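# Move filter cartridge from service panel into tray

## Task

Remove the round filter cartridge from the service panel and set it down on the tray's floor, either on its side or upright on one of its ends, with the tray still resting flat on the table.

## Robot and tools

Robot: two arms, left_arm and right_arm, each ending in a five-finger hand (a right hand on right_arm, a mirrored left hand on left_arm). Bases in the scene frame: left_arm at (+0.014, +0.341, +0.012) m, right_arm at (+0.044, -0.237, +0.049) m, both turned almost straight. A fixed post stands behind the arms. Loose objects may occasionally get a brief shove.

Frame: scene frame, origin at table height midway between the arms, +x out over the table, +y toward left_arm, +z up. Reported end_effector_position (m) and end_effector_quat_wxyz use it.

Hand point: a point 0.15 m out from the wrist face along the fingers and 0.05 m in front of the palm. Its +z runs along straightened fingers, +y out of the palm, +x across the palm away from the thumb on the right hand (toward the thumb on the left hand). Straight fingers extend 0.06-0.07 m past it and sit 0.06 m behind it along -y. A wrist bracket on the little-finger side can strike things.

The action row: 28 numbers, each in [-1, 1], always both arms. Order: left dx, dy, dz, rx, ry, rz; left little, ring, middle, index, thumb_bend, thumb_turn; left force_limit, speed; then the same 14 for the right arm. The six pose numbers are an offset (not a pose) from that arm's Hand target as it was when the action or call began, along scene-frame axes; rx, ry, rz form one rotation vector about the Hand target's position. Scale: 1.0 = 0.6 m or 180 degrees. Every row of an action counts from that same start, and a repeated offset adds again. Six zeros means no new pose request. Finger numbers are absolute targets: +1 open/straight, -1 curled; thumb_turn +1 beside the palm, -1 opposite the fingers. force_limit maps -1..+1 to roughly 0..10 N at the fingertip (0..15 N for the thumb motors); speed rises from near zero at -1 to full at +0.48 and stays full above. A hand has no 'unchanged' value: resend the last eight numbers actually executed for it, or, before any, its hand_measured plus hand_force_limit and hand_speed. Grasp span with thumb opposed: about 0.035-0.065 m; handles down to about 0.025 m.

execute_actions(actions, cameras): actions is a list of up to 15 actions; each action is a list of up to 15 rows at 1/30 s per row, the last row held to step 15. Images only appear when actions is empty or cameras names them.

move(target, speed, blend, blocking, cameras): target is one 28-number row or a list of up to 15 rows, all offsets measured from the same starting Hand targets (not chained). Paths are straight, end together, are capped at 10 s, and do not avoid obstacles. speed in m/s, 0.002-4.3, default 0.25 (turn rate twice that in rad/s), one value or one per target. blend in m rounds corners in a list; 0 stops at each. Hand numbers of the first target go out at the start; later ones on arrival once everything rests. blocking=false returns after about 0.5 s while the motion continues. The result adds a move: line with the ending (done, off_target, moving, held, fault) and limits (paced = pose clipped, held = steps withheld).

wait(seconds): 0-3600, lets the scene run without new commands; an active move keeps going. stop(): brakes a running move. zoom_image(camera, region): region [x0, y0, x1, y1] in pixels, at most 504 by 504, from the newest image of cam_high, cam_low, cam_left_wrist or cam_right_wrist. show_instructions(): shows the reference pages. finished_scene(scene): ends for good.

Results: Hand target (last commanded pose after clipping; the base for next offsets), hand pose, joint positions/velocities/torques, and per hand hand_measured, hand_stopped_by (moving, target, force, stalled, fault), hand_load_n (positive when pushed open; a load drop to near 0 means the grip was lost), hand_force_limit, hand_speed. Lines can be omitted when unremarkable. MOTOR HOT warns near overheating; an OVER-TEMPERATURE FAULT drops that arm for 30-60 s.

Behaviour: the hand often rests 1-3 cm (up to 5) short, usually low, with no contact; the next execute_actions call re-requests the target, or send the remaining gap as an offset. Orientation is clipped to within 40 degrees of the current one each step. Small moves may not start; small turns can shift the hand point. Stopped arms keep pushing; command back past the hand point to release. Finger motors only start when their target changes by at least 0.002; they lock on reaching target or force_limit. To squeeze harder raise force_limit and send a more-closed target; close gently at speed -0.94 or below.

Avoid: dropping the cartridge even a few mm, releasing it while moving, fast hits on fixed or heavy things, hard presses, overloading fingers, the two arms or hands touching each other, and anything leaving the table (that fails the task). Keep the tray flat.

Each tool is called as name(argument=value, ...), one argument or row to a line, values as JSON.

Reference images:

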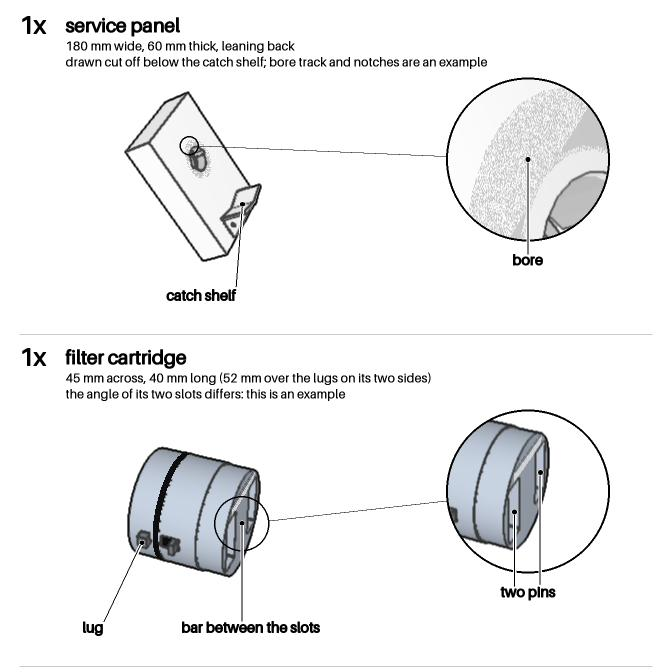

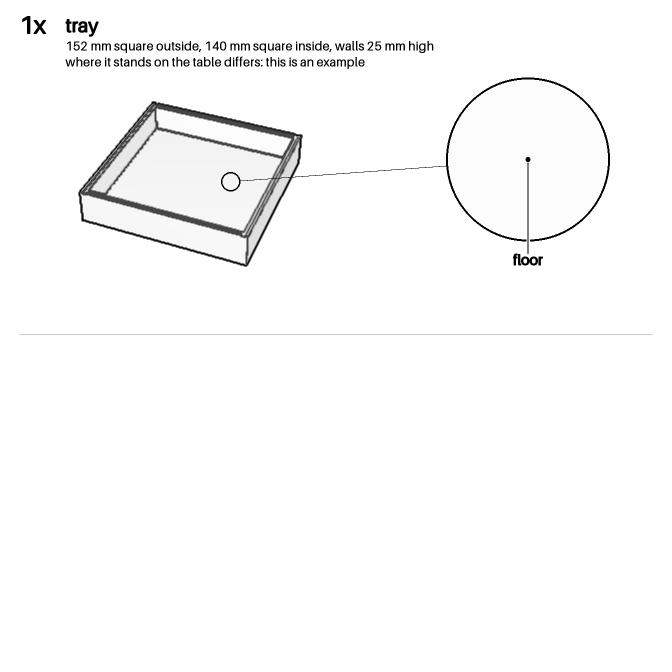

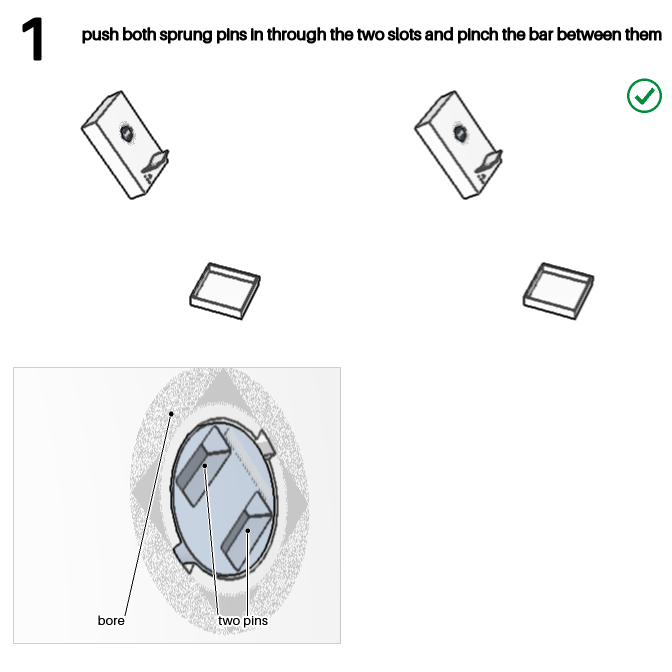

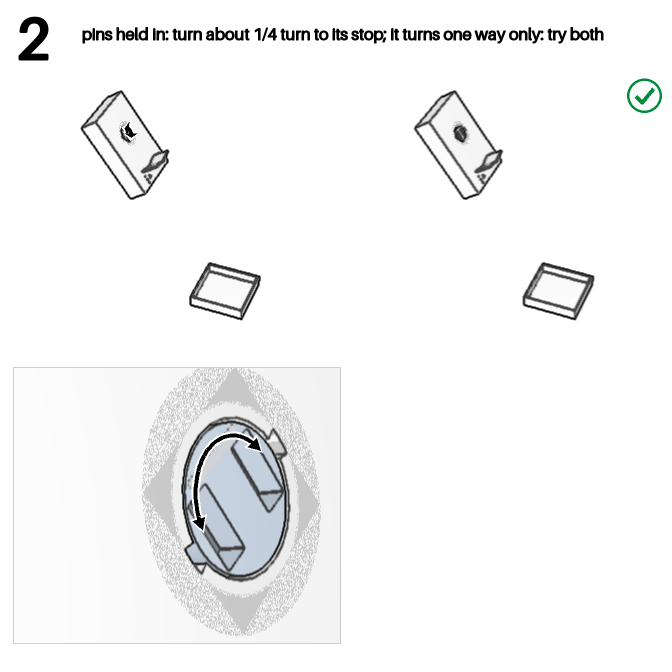

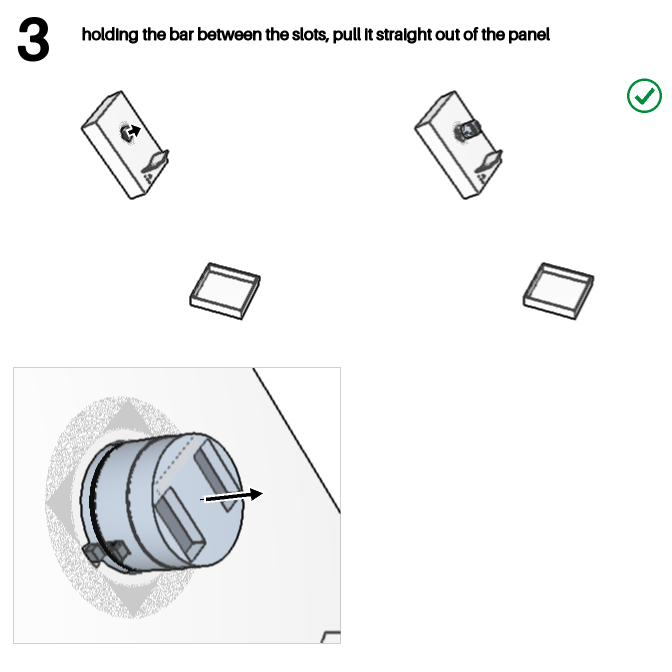

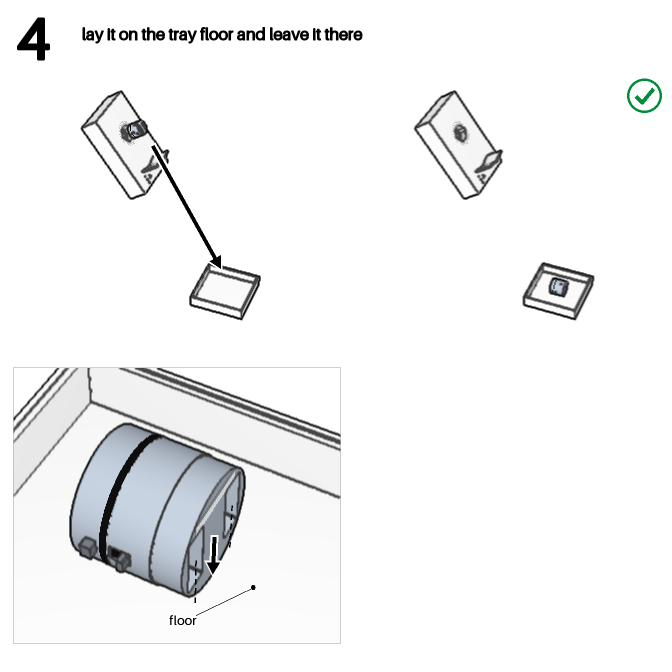

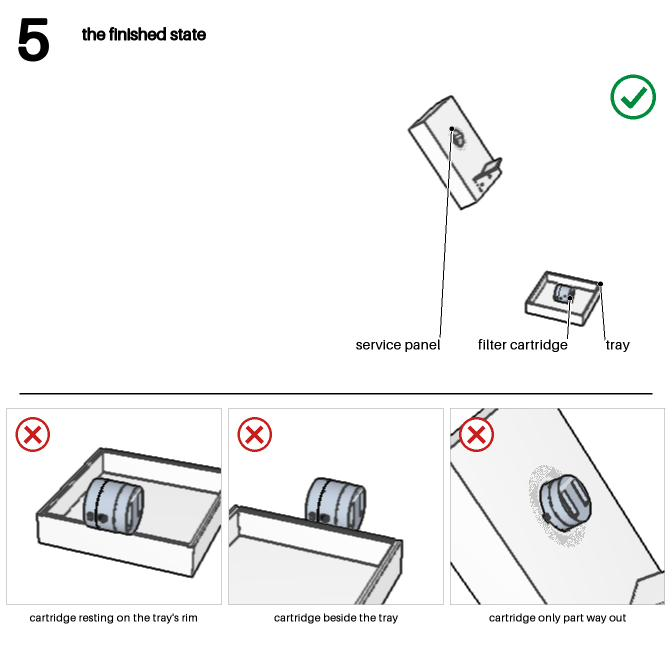

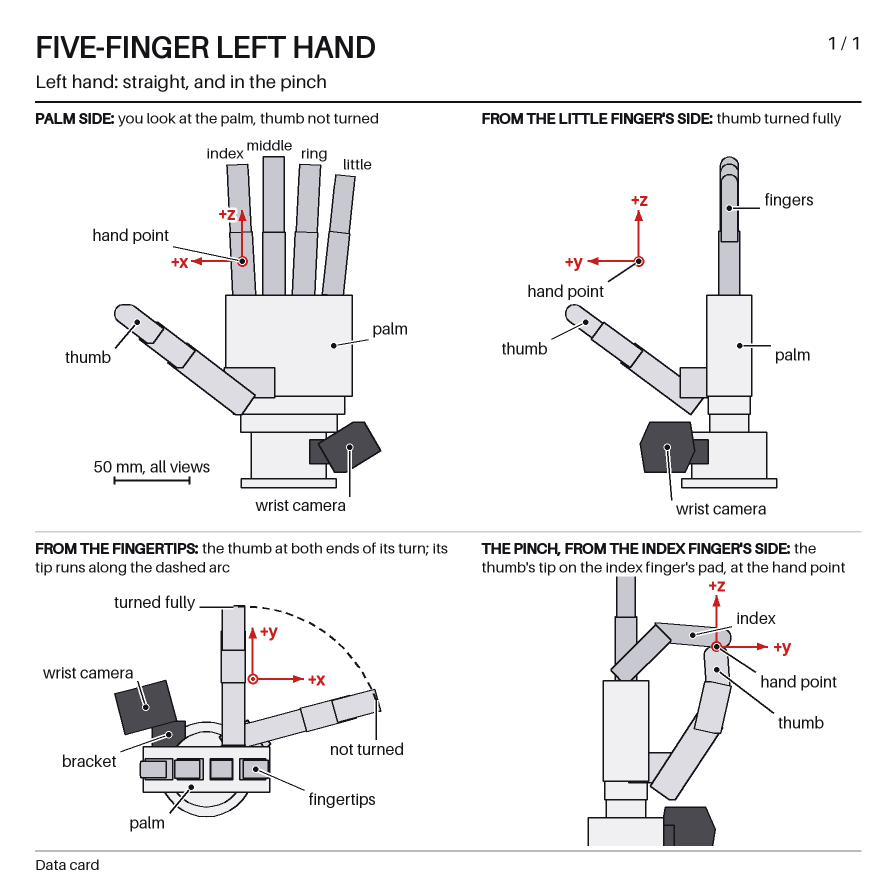

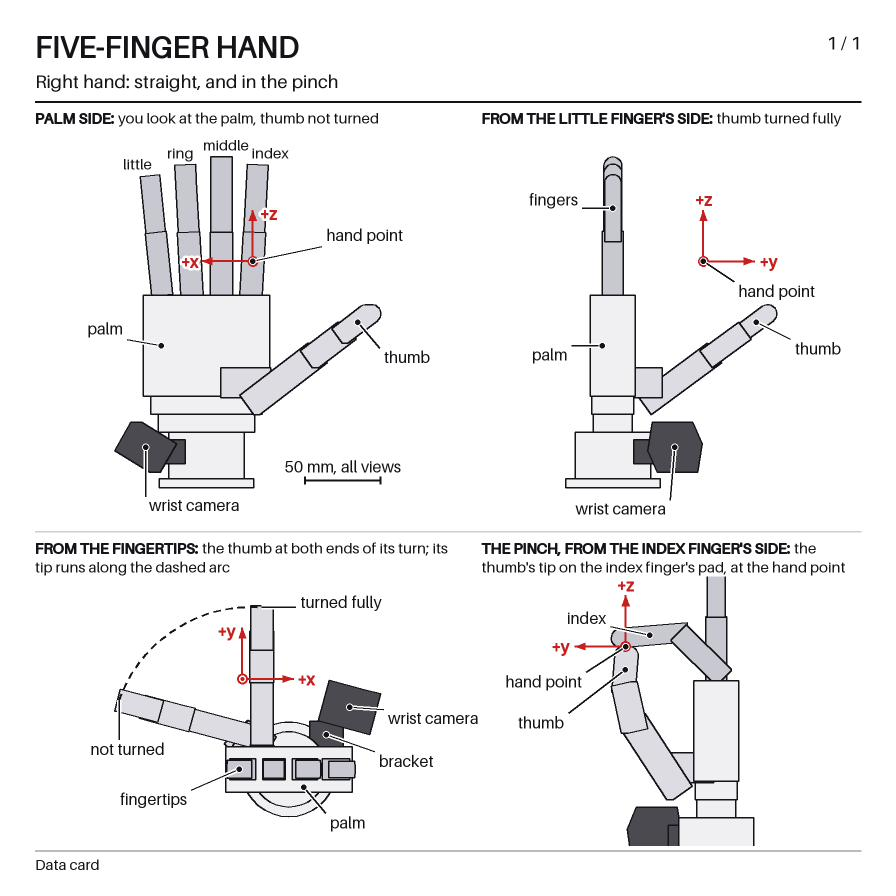

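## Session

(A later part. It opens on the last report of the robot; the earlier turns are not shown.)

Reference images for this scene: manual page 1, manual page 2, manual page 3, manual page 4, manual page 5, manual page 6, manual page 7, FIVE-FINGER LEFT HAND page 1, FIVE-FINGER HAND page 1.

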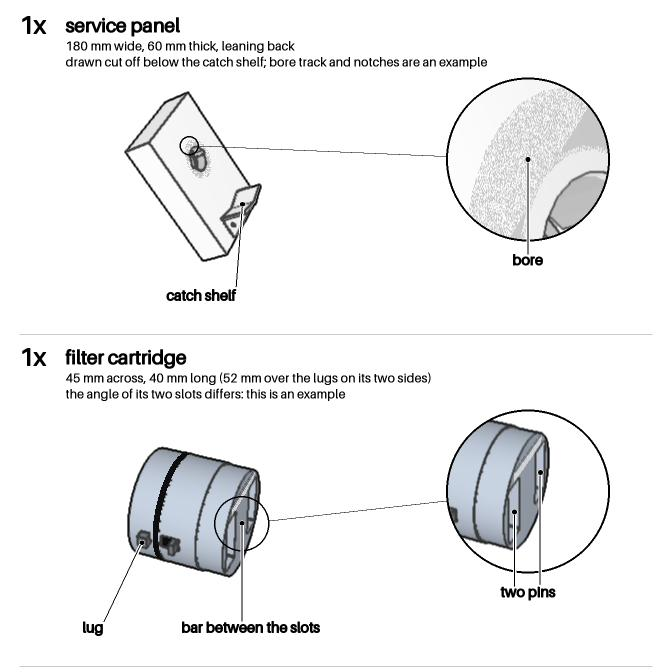

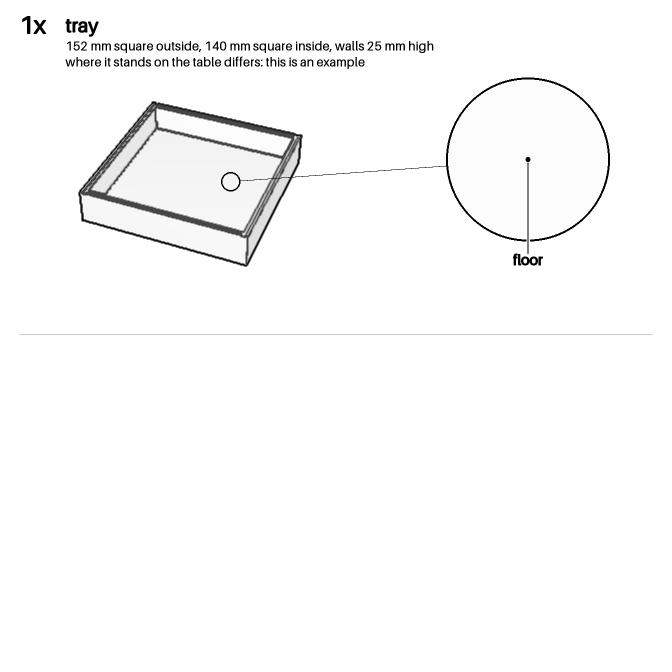

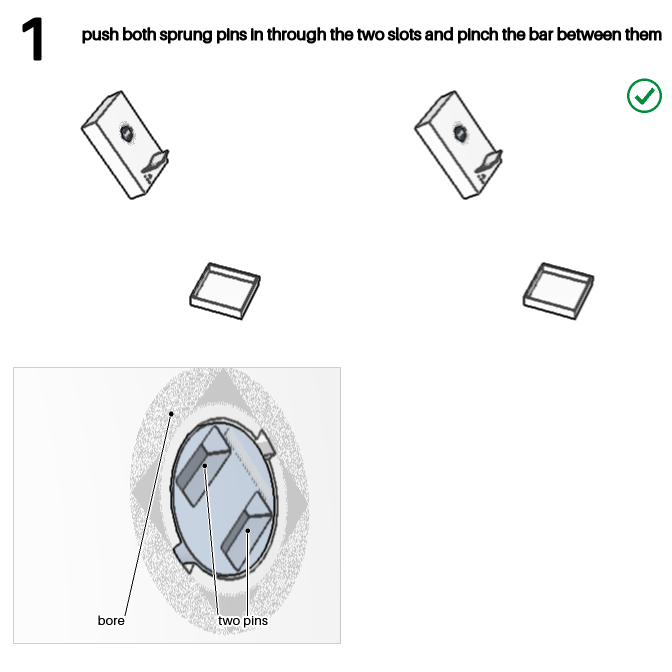

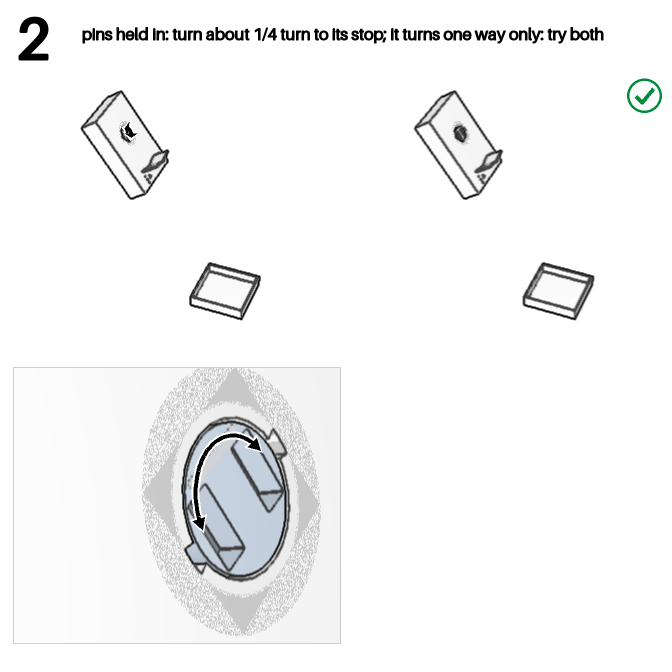

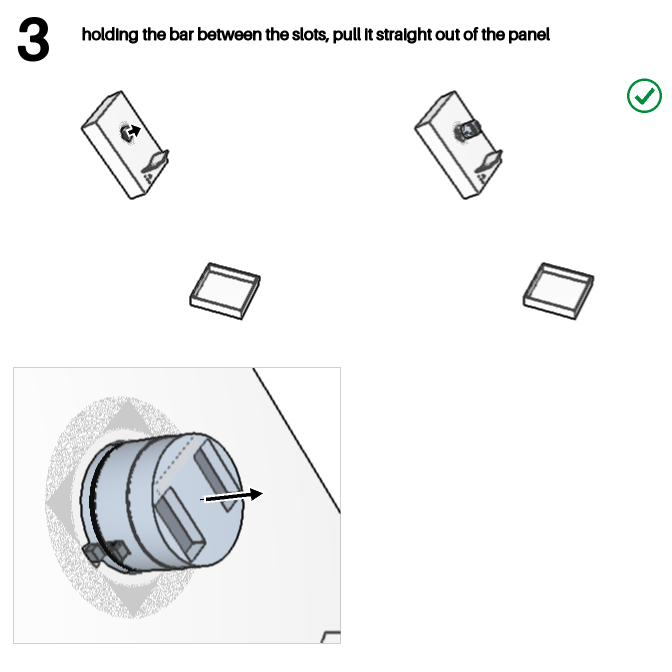

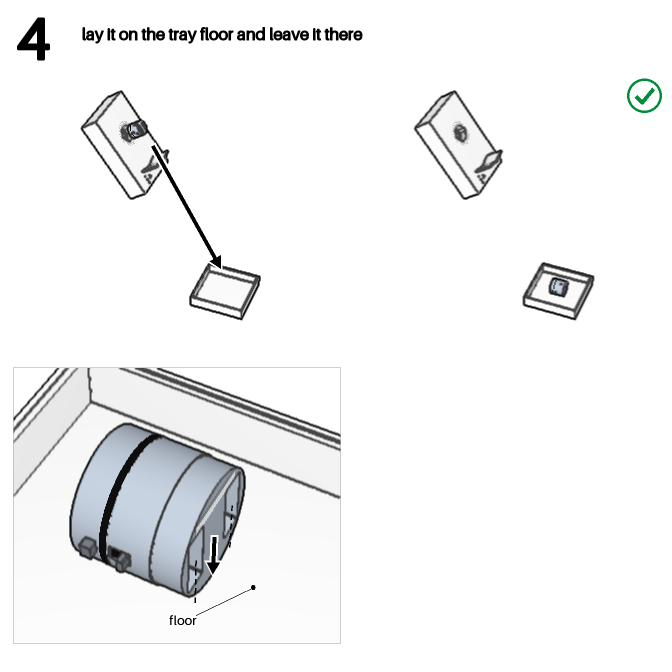

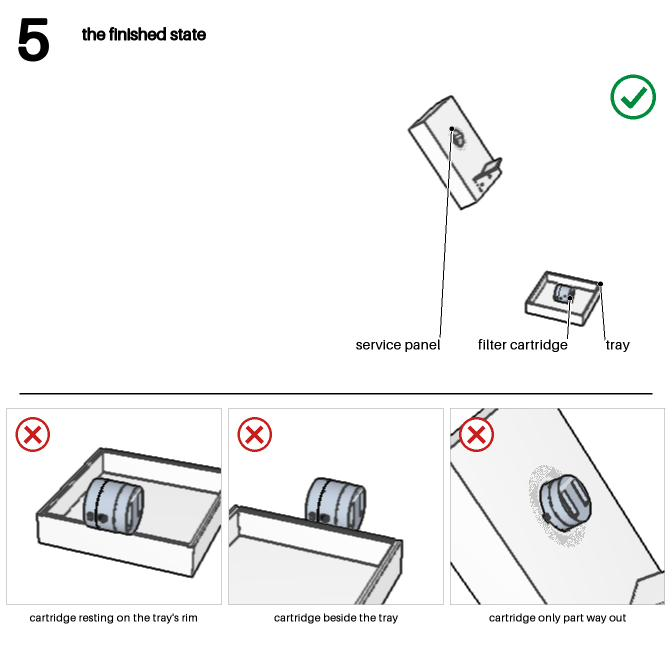

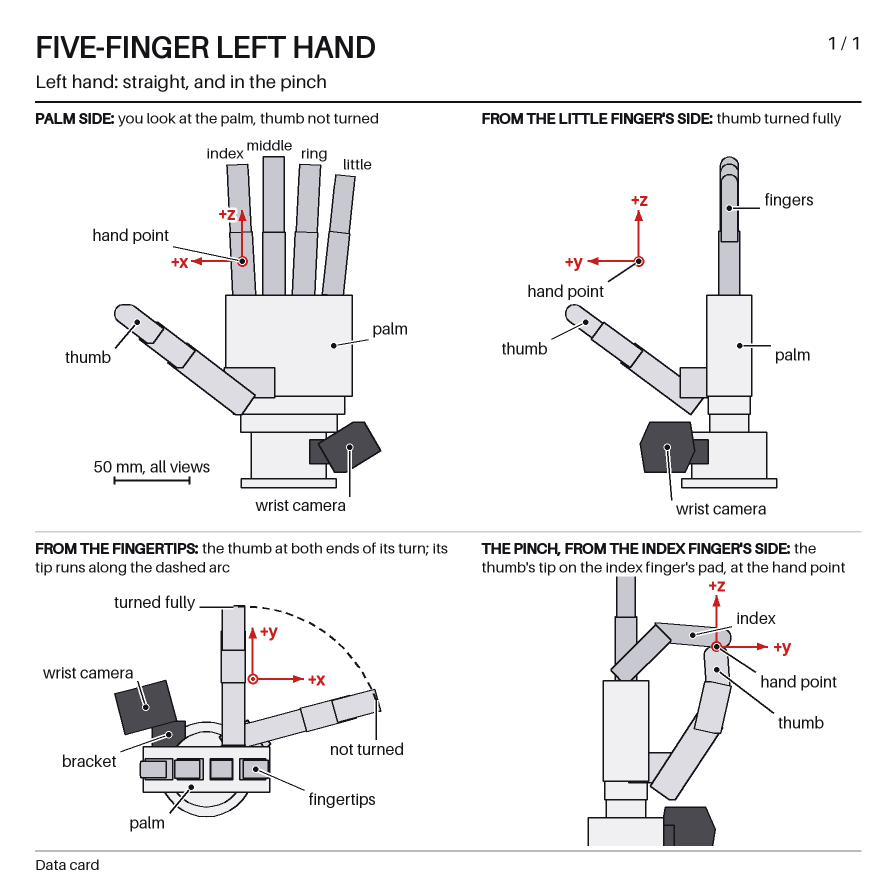

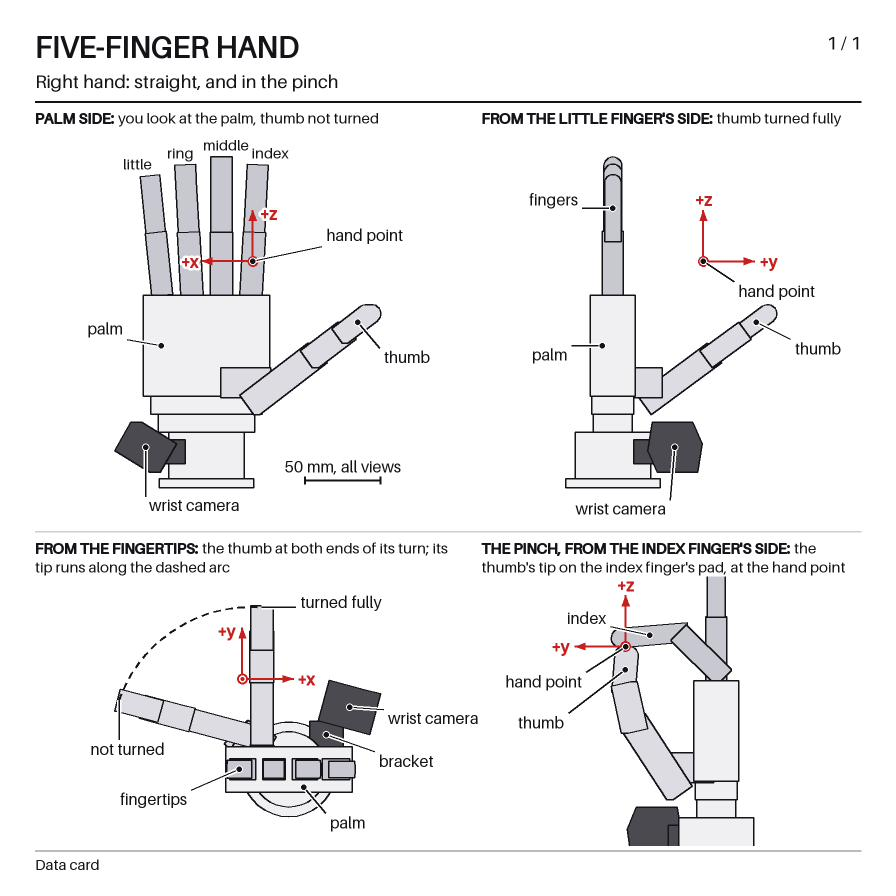

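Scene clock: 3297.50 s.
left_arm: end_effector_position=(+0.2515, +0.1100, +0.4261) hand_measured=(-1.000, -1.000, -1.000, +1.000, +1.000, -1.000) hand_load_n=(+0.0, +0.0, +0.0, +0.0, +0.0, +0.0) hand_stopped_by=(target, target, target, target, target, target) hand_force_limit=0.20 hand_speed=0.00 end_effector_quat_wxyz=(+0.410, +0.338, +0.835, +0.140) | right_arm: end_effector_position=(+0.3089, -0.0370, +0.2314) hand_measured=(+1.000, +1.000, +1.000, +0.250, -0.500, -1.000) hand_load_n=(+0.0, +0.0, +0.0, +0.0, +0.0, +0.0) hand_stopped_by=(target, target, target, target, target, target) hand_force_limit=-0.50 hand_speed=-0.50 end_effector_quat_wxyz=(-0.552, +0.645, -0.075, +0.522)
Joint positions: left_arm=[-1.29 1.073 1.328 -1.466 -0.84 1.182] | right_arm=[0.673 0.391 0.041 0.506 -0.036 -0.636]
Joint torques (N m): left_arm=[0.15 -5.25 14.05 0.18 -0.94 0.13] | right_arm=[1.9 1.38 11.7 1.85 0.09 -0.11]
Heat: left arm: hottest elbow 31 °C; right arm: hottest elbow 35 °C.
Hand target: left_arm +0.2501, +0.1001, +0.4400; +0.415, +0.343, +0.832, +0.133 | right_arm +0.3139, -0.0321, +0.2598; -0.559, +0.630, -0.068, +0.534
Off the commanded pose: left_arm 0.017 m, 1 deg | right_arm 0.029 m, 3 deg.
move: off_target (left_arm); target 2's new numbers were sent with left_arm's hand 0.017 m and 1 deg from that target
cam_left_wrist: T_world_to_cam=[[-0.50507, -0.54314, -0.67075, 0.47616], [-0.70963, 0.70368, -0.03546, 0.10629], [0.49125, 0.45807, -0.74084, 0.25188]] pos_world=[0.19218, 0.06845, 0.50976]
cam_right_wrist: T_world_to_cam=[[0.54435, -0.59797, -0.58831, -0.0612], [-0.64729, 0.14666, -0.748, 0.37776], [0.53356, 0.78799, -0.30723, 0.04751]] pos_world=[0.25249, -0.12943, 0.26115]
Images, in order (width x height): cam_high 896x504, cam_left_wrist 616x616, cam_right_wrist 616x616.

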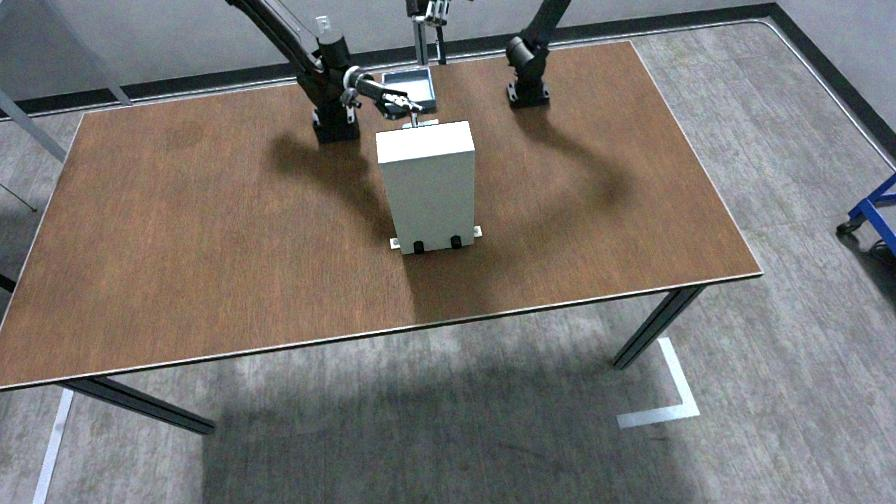

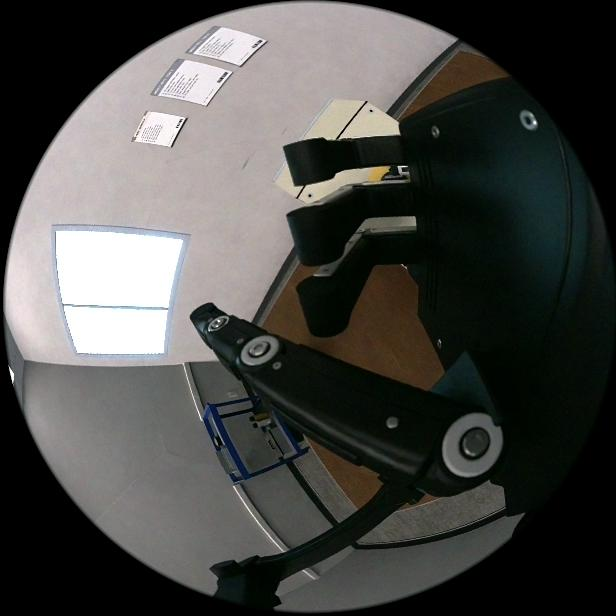

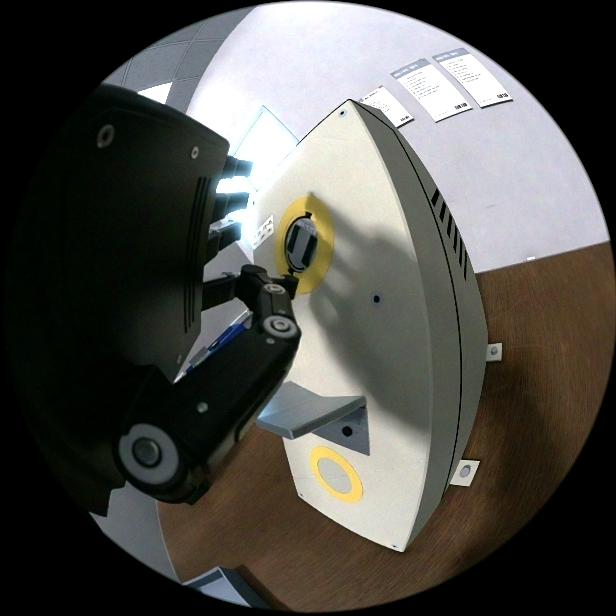

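move(
  target=[
    [0.1153,-0.0967,-0.1178,0,0,0,-1,-1,-1,1,1,-1,0.2,0.0,0,0,0,0,0,0,1,1,1,0.25,-0.5,-1,-0.5,-0.5],
  ],
  speed=0.15,
  cameras=["cam_left_wrist","cam_right_wrist"],
)

zoom_image(
  camera="cam_right_wrist",
  region=[200, 160, 360, 320],
)

Scene clock: 3301.83 s.
left_arm: end_effector_position=(+0.3123, +0.0426, +0.3777) hand_measured=(-1.000, -1.000, -1.000, +1.000, +1.000, -1.000) hand_load_n=(+0.0, +0.0, +0.0, +0.0, +0.0, +0.0) hand_stopped_by=(target, target, target, target, target, target) hand_force_limit=0.20 hand_speed=0.00 end_effector_quat_wxyz=(+0.420, +0.344, +0.830, +0.127) | right_arm: end_effector_position=(+0.3091, -0.0373, +0.2310) hand_measured=(+1.000, +1.000, +1.000, +0.250, -0.500, -1.000) hand_load_n=(+0.0, +0.0, +0.0, +0.0, +0.0, +0.0) hand_stopped_by=(target, target, target, target, target, target) hand_force_limit=-0.50 hand_speed=-0.50 end_effector_quat_wxyz=(-0.552, +0.646, -0.076, +0.522)
Joint positions: left_arm=[-1.178 1.216 1.291 -1.127 -0.783 1.367] | right_arm=[0.673 0.391 0.041 0.504 -0.034 -0.636]
Joint torques (N m): left_arm=[2.49 -7.94 9.87 1.57 -0.62 0.13] | right_arm=[1.79 1.38 11.67 1.91 0.02 -0.11]
Heat: left arm: hottest elbow 31 °C; right arm: hottest elbow 35 °C.
Hand target: left_arm +0.3192, +0.0421, +0.3692; +0.415, +0.343, +0.832, +0.133 | right_arm +0.3139, -0.0321, +0.2597; -0.559, +0.630, -0.068, +0.534
Off the commanded pose: left_arm 0.011 m, 1 deg | right_arm 0.030 m, 3 deg.
move: off_target (left_arm)
cam_left_wrist: T_world_to_cam=[[-0.51305, -0.54434, -0.66368, 0.43768], [-0.68982, 0.7216, -0.05859, 0.19688], [0.51081, 0.42776, -0.74572, 0.21403]] pos_world=[0.25104, 0.00462, 0.46162]
cam_right_wrist: T_world_to_cam=[[0.5424, -0.59943, -0.58864, -0.06117], [-0.64805, 0.14736, -0.74721, 0.3777], [0.53464, 0.78675, -0.30853, 0.04743]] pos_world=[0.25259, -0.12964, 0.26085]

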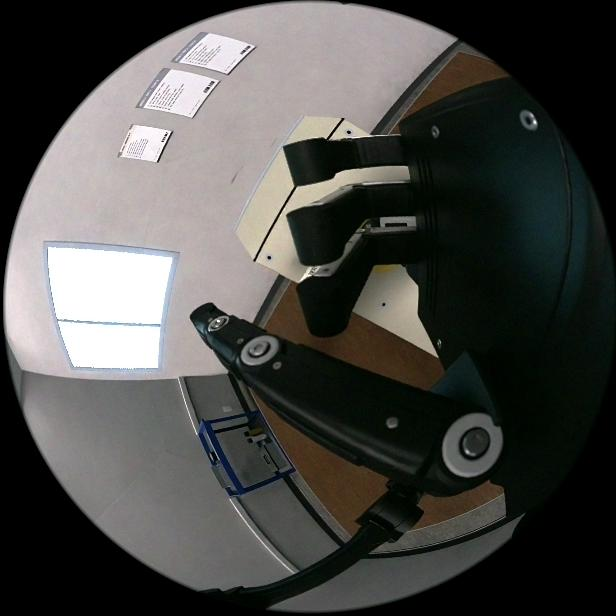

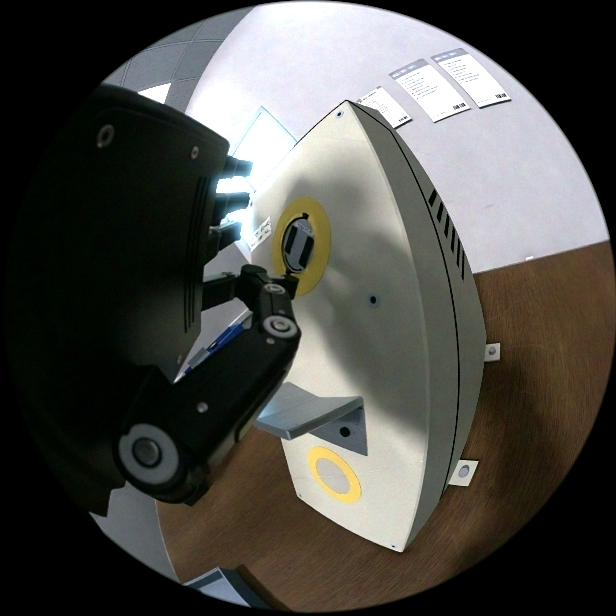

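Scaled by 3.150 from the camera's image (finer frame: 880x880).

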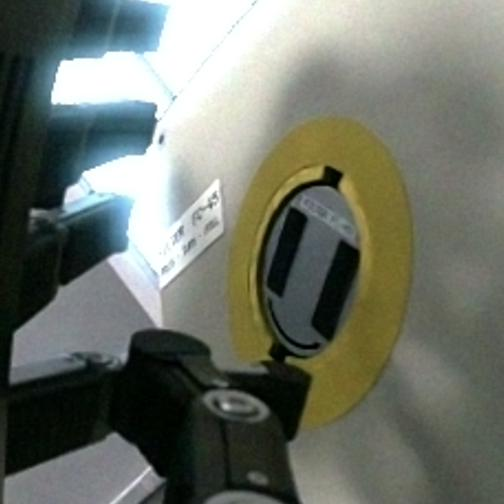

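move(
  target=[
    [-0.06,0.03,0.06,0,0,0,-1,-1,-1,1,1,-1,0.2,0.0,0,0,0,0,0,0,1,1,1,0.25,-0.5,-1,-0.5,-0.5],
  ],
  speed=0.12,
  cameras=[],
)

Scene clock: 3315.23 s.
left_arm: end_effector_position=(+0.2863, +0.0676, +0.3852) hand_measured=(-1.000, -1.000, -1.000, +1.000, +1.000, -1.000) hand_load_n=(+0.0, +0.0, +0.0, +0.0, +0.0, +0.0) hand_stopped_by=(target, target, target, target, target, target) hand_force_limit=0.20 hand_speed=0.00 end_effector_quat_wxyz=(+0.402, +0.349, +0.833, +0.149) | right_arm: end_effector_position=(+0.3091, -0.0373, +0.2310) hand_measured=(+1.000, +1.000, +1.000, +0.250, -0.500, -1.000) hand_load_n=(+0.0, +0.0, -0.5, +0.0, +0.0, +0.0) hand_stopped_by=(target, target, target, target, target, target) hand_force_limit=-0.50 hand_speed=-0.50 end_effector_quat_wxyz=(-0.552, +0.646, -0.076, +0.522)
Joint positions: left_arm=[-1.223 1.178 1.291 -1.278 -0.812 1.286] | right_arm=[0.673 0.391 0.041 0.504 -0.034 -0.636]
Joint torques (N m): left_arm=[0.09 -8.47 14.5 0.24 -0.96 0.01] | right_arm=[1.85 1.44 11.69 1.89 0.02 -0.11]
Heat: left arm: hottest elbow 31 °C; right arm: hottest elbow 36 °C.
Hand target: left_arm +0.2832, +0.0601, +0.4051; +0.415, +0.343, +0.832, +0.133 | right_arm +0.3139, -0.0321, +0.2597; -0.559, +0.630, -0.068, +0.534
Off the commanded pose: left_arm 0.022 m, 3 deg | right_arm 0.030 m, 3 deg.
move: off_target (left_arm)

move(
  target=[
    [0,0,0,0,0,0,-1,-1,-1,1,1,-1,0.2,0.0,0.0315,0,-0.0218,0,0,0,1,1,1,0.25,-0.5,-1,-0.5,-0.5],
  ],
  speed=0.08,
  cameras=["cam_right_wrist"],
)

zoom_image(
  camera="cam_right_wrist",
  region=[260, 220, 360, 320],
)

Scene clock: 3320.07 s.
left_arm: end_effector_position=(+0.2863, +0.0676, +0.3851) hand_measured=(-1.000, -1.000, -1.000, +1.000, +1.000, -1.000) hand_load_n=(+0.0, +0.0, +0.0, +0.0, +0.0, +0.0) hand_stopped_by=(target, target, target, target, target, target) hand_force_limit=0.20 hand_speed=0.00 end_effector_quat_wxyz=(+0.402, +0.349, +0.833, +0.149) | right_arm: end_effector_position=(+0.3240, -0.0360, +0.2238) hand_measured=(+1.000, +1.000, +1.000, +0.250, -0.500, -1.000) hand_load_n=(+0.0, -0.5, +0.0, +0.0, +0.0, +0.0) hand_stopped_by=(target, target, target, target, target, target) hand_force_limit=-0.50 hand_speed=-0.50 end_effector_quat_wxyz=(-0.551, +0.647, -0.070, +0.523)
Joint positions: left_arm=[-1.223 1.178 1.291 -1.278 -0.812 1.285] | right_arm=[0.609 0.567 0.041 0.681 -0.105 -0.636]
Joint torques (N m): left_arm=[0.09 -8.53 14.46 0.27 -0.95 0] | right_arm=[0.67 2.14 10.43 3.22 -0.17 0.04]
Heat: left arm: hottest elbow 32 °C; right arm: hottest elbow 36 °C.
Hand target: left_arm +0.2832, +0.0601, +0.4051; +0.415, +0.343, +0.832, +0.133 | right_arm +0.3328, -0.0321, +0.2467; -0.559, +0.630, -0.068, +0.534
Off the commanded pose: left_arm 0.022 m, 2 deg | right_arm 0.025 m, 3 deg.
move: off_target (right_arm)
cam_right_wrist: T_world_to_cam=[[0.55015, -0.60096, -0.57982, -0.07727], [-0.64397, 0.13673, -0.75274, 0.3813], [0.53164, 0.7875, -0.31177, 0.03793]] pos_world=[0.26789, -0.12844, 0.25404]

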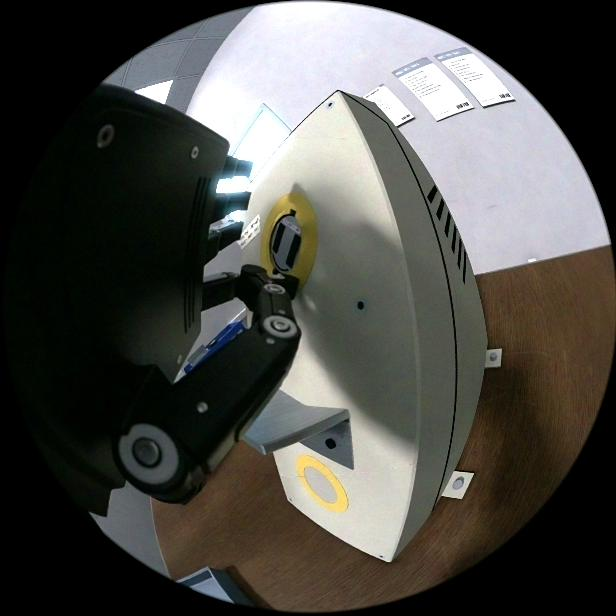

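Scaled by 5.040 from the camera's image (finer frame: 880x880).

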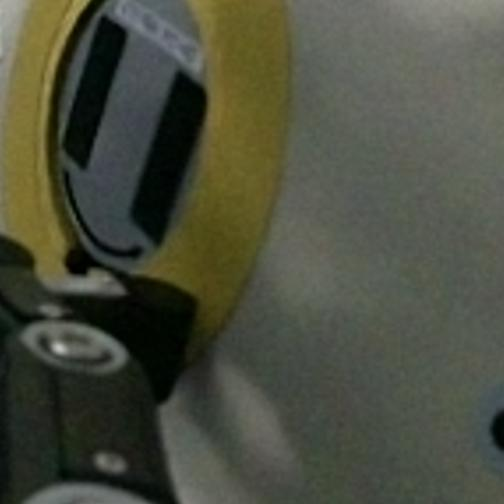

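move(
  target=[
    [0,0,0,0,0,0,-1,-1,-1,1,1,-1,0.2,0.0,-0.01,0,0.06,0,0,0,1,1,1,0.25,-0.5,-1,-0.5,-0.5],
    [0,0,0,0,0,0,-1,-1,-1,1,1,-1,0.2,0.0,0,0,0,0,0,0,1,1,1,0.25,-0.5,-1,-0.5,-0.5],
  ],
  speed=0.1,
  cameras=["cam_right_wrist"],
)

zoom_image(
  camera="cam_right_wrist",
  region=[260, 220, 360, 320],
)

Scene clock: 3327.30 s.
left_arm: end_effector_position=(+0.2863, +0.0676, +0.3851) hand_measured=(-1.000, -1.000, -1.000, +1.000, +1.000, -1.000) hand_load_n=(+0.0, +0.0, +0.0, +0.0, +0.0, +0.0) hand_stopped_by=(target, target, target, target, target, target) hand_force_limit=0.20 hand_speed=0.00 end_effector_quat_wxyz=(+0.402, +0.349, +0.833, +0.149) | right_arm: end_effector_position=(+0.3316, -0.0307, +0.2470) hand_measured=(+1.000, +1.000, +1.000, +0.250, -0.500, -1.000) hand_load_n=(+0.0, +0.0, +0.0, +0.0, +0.5, +0.0) hand_stopped_by=(target, target, target, target, target, target) hand_force_limit=-0.50 hand_speed=-0.50 end_effector_quat_wxyz=(-0.559, +0.633, -0.067, +0.532)
Joint positions: left_arm=[-1.223 1.178 1.291 -1.278 -0.812 1.285] | right_arm=[0.61 0.58 0.082 0.691 -0.105 -0.636]
Joint torques (N m): left_arm=[0.09 -8.35 14.52 0.31 -0.96 0] | right_arm=[0.67 1.9 7.62 3.29 -0.17 0.04]
Heat: left arm: hottest elbow 32 °C; right arm: hottest elbow 36 °C.
Hand target: left_arm +0.2832, +0.0601, +0.4051; +0.415, +0.343, +0.832, +0.133 | right_arm +0.3328, -0.0321, +0.2466; -0.559, +0.630, -0.068, +0.534
Off the commanded pose: left_arm 0.022 m, 2 deg | right_arm 0.002 m, 0 deg.
move: done
cam_right_wrist: T_world_to_cam=[[0.56839, -0.58849, -0.575, -0.07162], [-0.62023, 0.15273, -0.76941, 0.39968], [0.54061, 0.79395, -0.27818, 0.02585]] pos_world=[0.27462, -0.12372, 0.27353]

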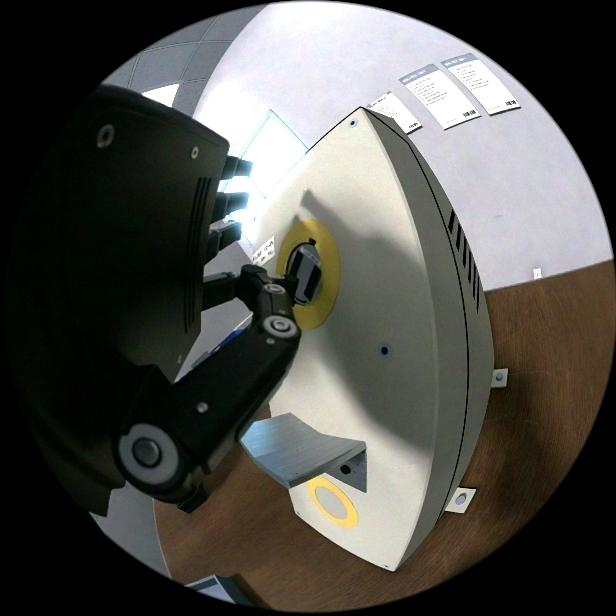

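Scaled by 5.040 from the camera's image (finer frame: 880x880).

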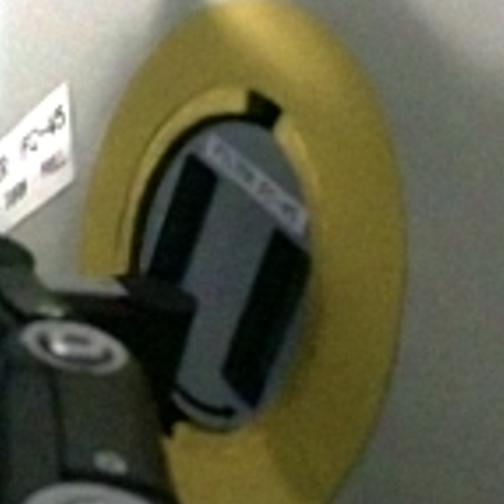

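move(
  target=[
    [0,0,0,0,0,0,-1,-1,-1,1,1,-1,0.2,0.0,0.0164,0,-0.0115,0,0,0,1,1,1,0.25,-0.5,-1,-0.5,-0.5],
  ],
  speed=0.05,
  cameras=["cam_right_wrist"],
)

zoom_image(
  camera="cam_right_wrist",
  region=[270, 230, 340, 300],
)

Scene clock: 3331.60 s.
left_arm: end_effector_position=(+0.2863, +0.0676, +0.3851) hand_measured=(-1.000, -1.000, -1.000, +1.000, +1.000, -1.000) hand_load_n=(+0.5, +0.0, +0.0, +0.0, +0.0, +0.0) hand_stopped_by=(target, target, target, target, target, target) hand_force_limit=0.20 hand_speed=0.00 end_effector_quat_wxyz=(+0.402, +0.349, +0.833, +0.149) | right_arm: end_effector_position=(+0.3421, -0.0308, +0.2406) hand_measured=(+1.000, +1.000, +1.000, +0.250, -0.500, -1.000) hand_load_n=(-0.5, +0.0, +0.0, +0.0, +0.0, +0.0) hand_stopped_by=(target, target, target, target, target, target) hand_force_limit=-0.50 hand_speed=-0.50 end_effector_quat_wxyz=(-0.557, +0.633, -0.065, +0.534)
Joint positions: left_arm=[-1.223 1.178 1.291 -1.278 -0.812 1.285] | right_arm=[0.575 0.691 0.082 0.804 -0.139 -0.636]
Joint torques (N m): left_arm=[0.15 -8.47 14.48 0.31 -0.95 0.01] | right_arm=[0.44 1.26 7.13 3.15 -0.16 0.1]
Heat: left arm: hottest elbow 33 °C; right arm: hottest elbow 35 °C.
Hand target: left_arm +0.2832, +0.0601, +0.4051; +0.415, +0.343, +0.832, +0.133 | right_arm +0.3427, -0.0321, +0.2397; -0.559, +0.630, -0.068, +0.534
Off the commanded pose: left_arm 0.022 m, 2 deg | right_arm 0.002 m, 1 deg.
move: done
cam_right_wrist: T_world_to_cam=[[0.57037, -0.59186, -0.56955, -0.08337], [-0.61632, 0.15, -0.77308, 0.40075], [0.54299, 0.79196, -0.27922, 0.01789]] pos_world=[0.28483, -0.12362, 0.26732]

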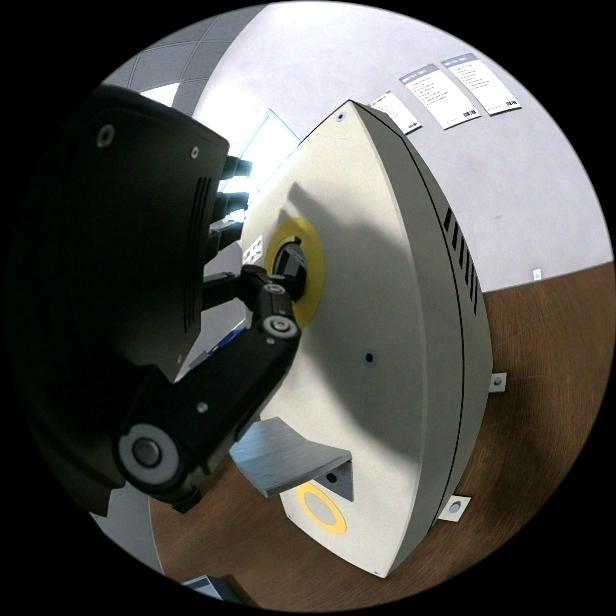

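Scaled by 7.200 from the camera's image (finer frame: 880x880).

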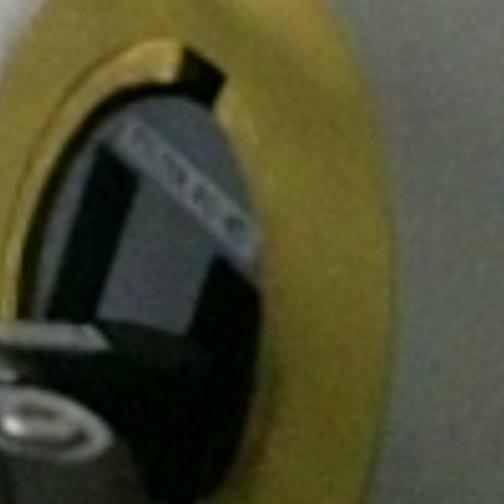

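move(
  target=[
    [0,0,0,0,0,0,-1,-1,-1,1,1,-1,0.2,0.0,-0.002,-0.0045,0.0095,0,0,0,1,1,1,0.25,-0.5,-1,-0.5,-0.5],
    [0,0,0,0,0,0,-1,-1,-1,1,1,-1,0.2,0.0,0.0062,-0.0045,0.0012,0,0,0,1,1,1,0.25,-0.5,-1,-0.5,-0.5],
  ],
  speed=0.05,
  cameras=["cam_right_wrist"],
)

zoom_image(
  camera="cam_right_wrist",
  region=[260, 225, 330, 295],
)

Scene clock: 3368.67 s.
left_arm: end_effector_position=(+0.2863, +0.0676, +0.3851) hand_measured=(-1.000, -1.000, -1.000, +1.000, +1.000, -1.000) hand_load_n=(+0.0, +0.0, +0.0, +0.0, +0.0, +0.0) hand_stopped_by=(target, target, target, target, target, target) hand_force_limit=0.20 hand_speed=0.00 end_effector_quat_wxyz=(+0.402, +0.349, +0.833, +0.149) | right_arm: end_effector_position=(+0.3444, -0.0335, +0.2403) hand_measured=(+1.000, +1.000, +1.000, +0.250, -0.500, -1.000) hand_load_n=(+0.0, +0.0, +0.0, -1.5, +0.0, +0.0) hand_stopped_by=(target, target, target, target, target, target) hand_force_limit=-0.50 hand_speed=-0.50 end_effector_quat_wxyz=(-0.557, +0.633, -0.063, +0.534)
Joint positions: left_arm=[-1.223 1.178 1.291 -1.278 -0.812 1.285] | right_arm=[0.55 0.699 0.082 0.812 -0.167 -0.633]
Joint torques (N m): left_arm=[0.26 -8.41 14.49 0.27 -0.96 0] | right_arm=[0.5 1.38 7.46 3.15 -0.09 0.11]
Heat: left arm: hottest elbow 35 °C; right arm: hottest elbow 32 °C.
Hand target: left_arm +0.2832, +0.0601, +0.4051; +0.415, +0.343, +0.832, +0.133 | right_arm +0.3463, -0.0347, +0.2405; -0.559, +0.630, -0.068, +0.534
Off the commanded pose: left_arm 0.022 m, 2 deg | right_arm 0.002 m, 1 deg.
move: done
cam_right_wrist: T_world_to_cam=[[0.57305, -0.59128, -0.56745, -0.08788], [-0.61524, 0.14702, -0.77451, 0.40217], [0.54137, 0.79295, -0.27953, 0.01934]] pos_world=[0.28733, -0.12642, 0.26703]

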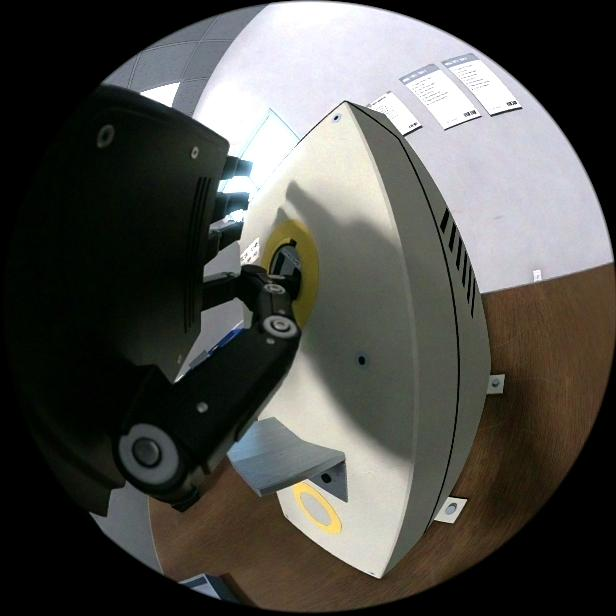

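Scaled by 7.200 from the camera's image (finer frame: 880x880).

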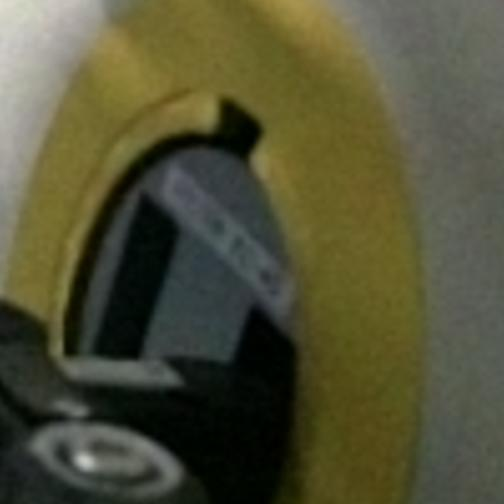

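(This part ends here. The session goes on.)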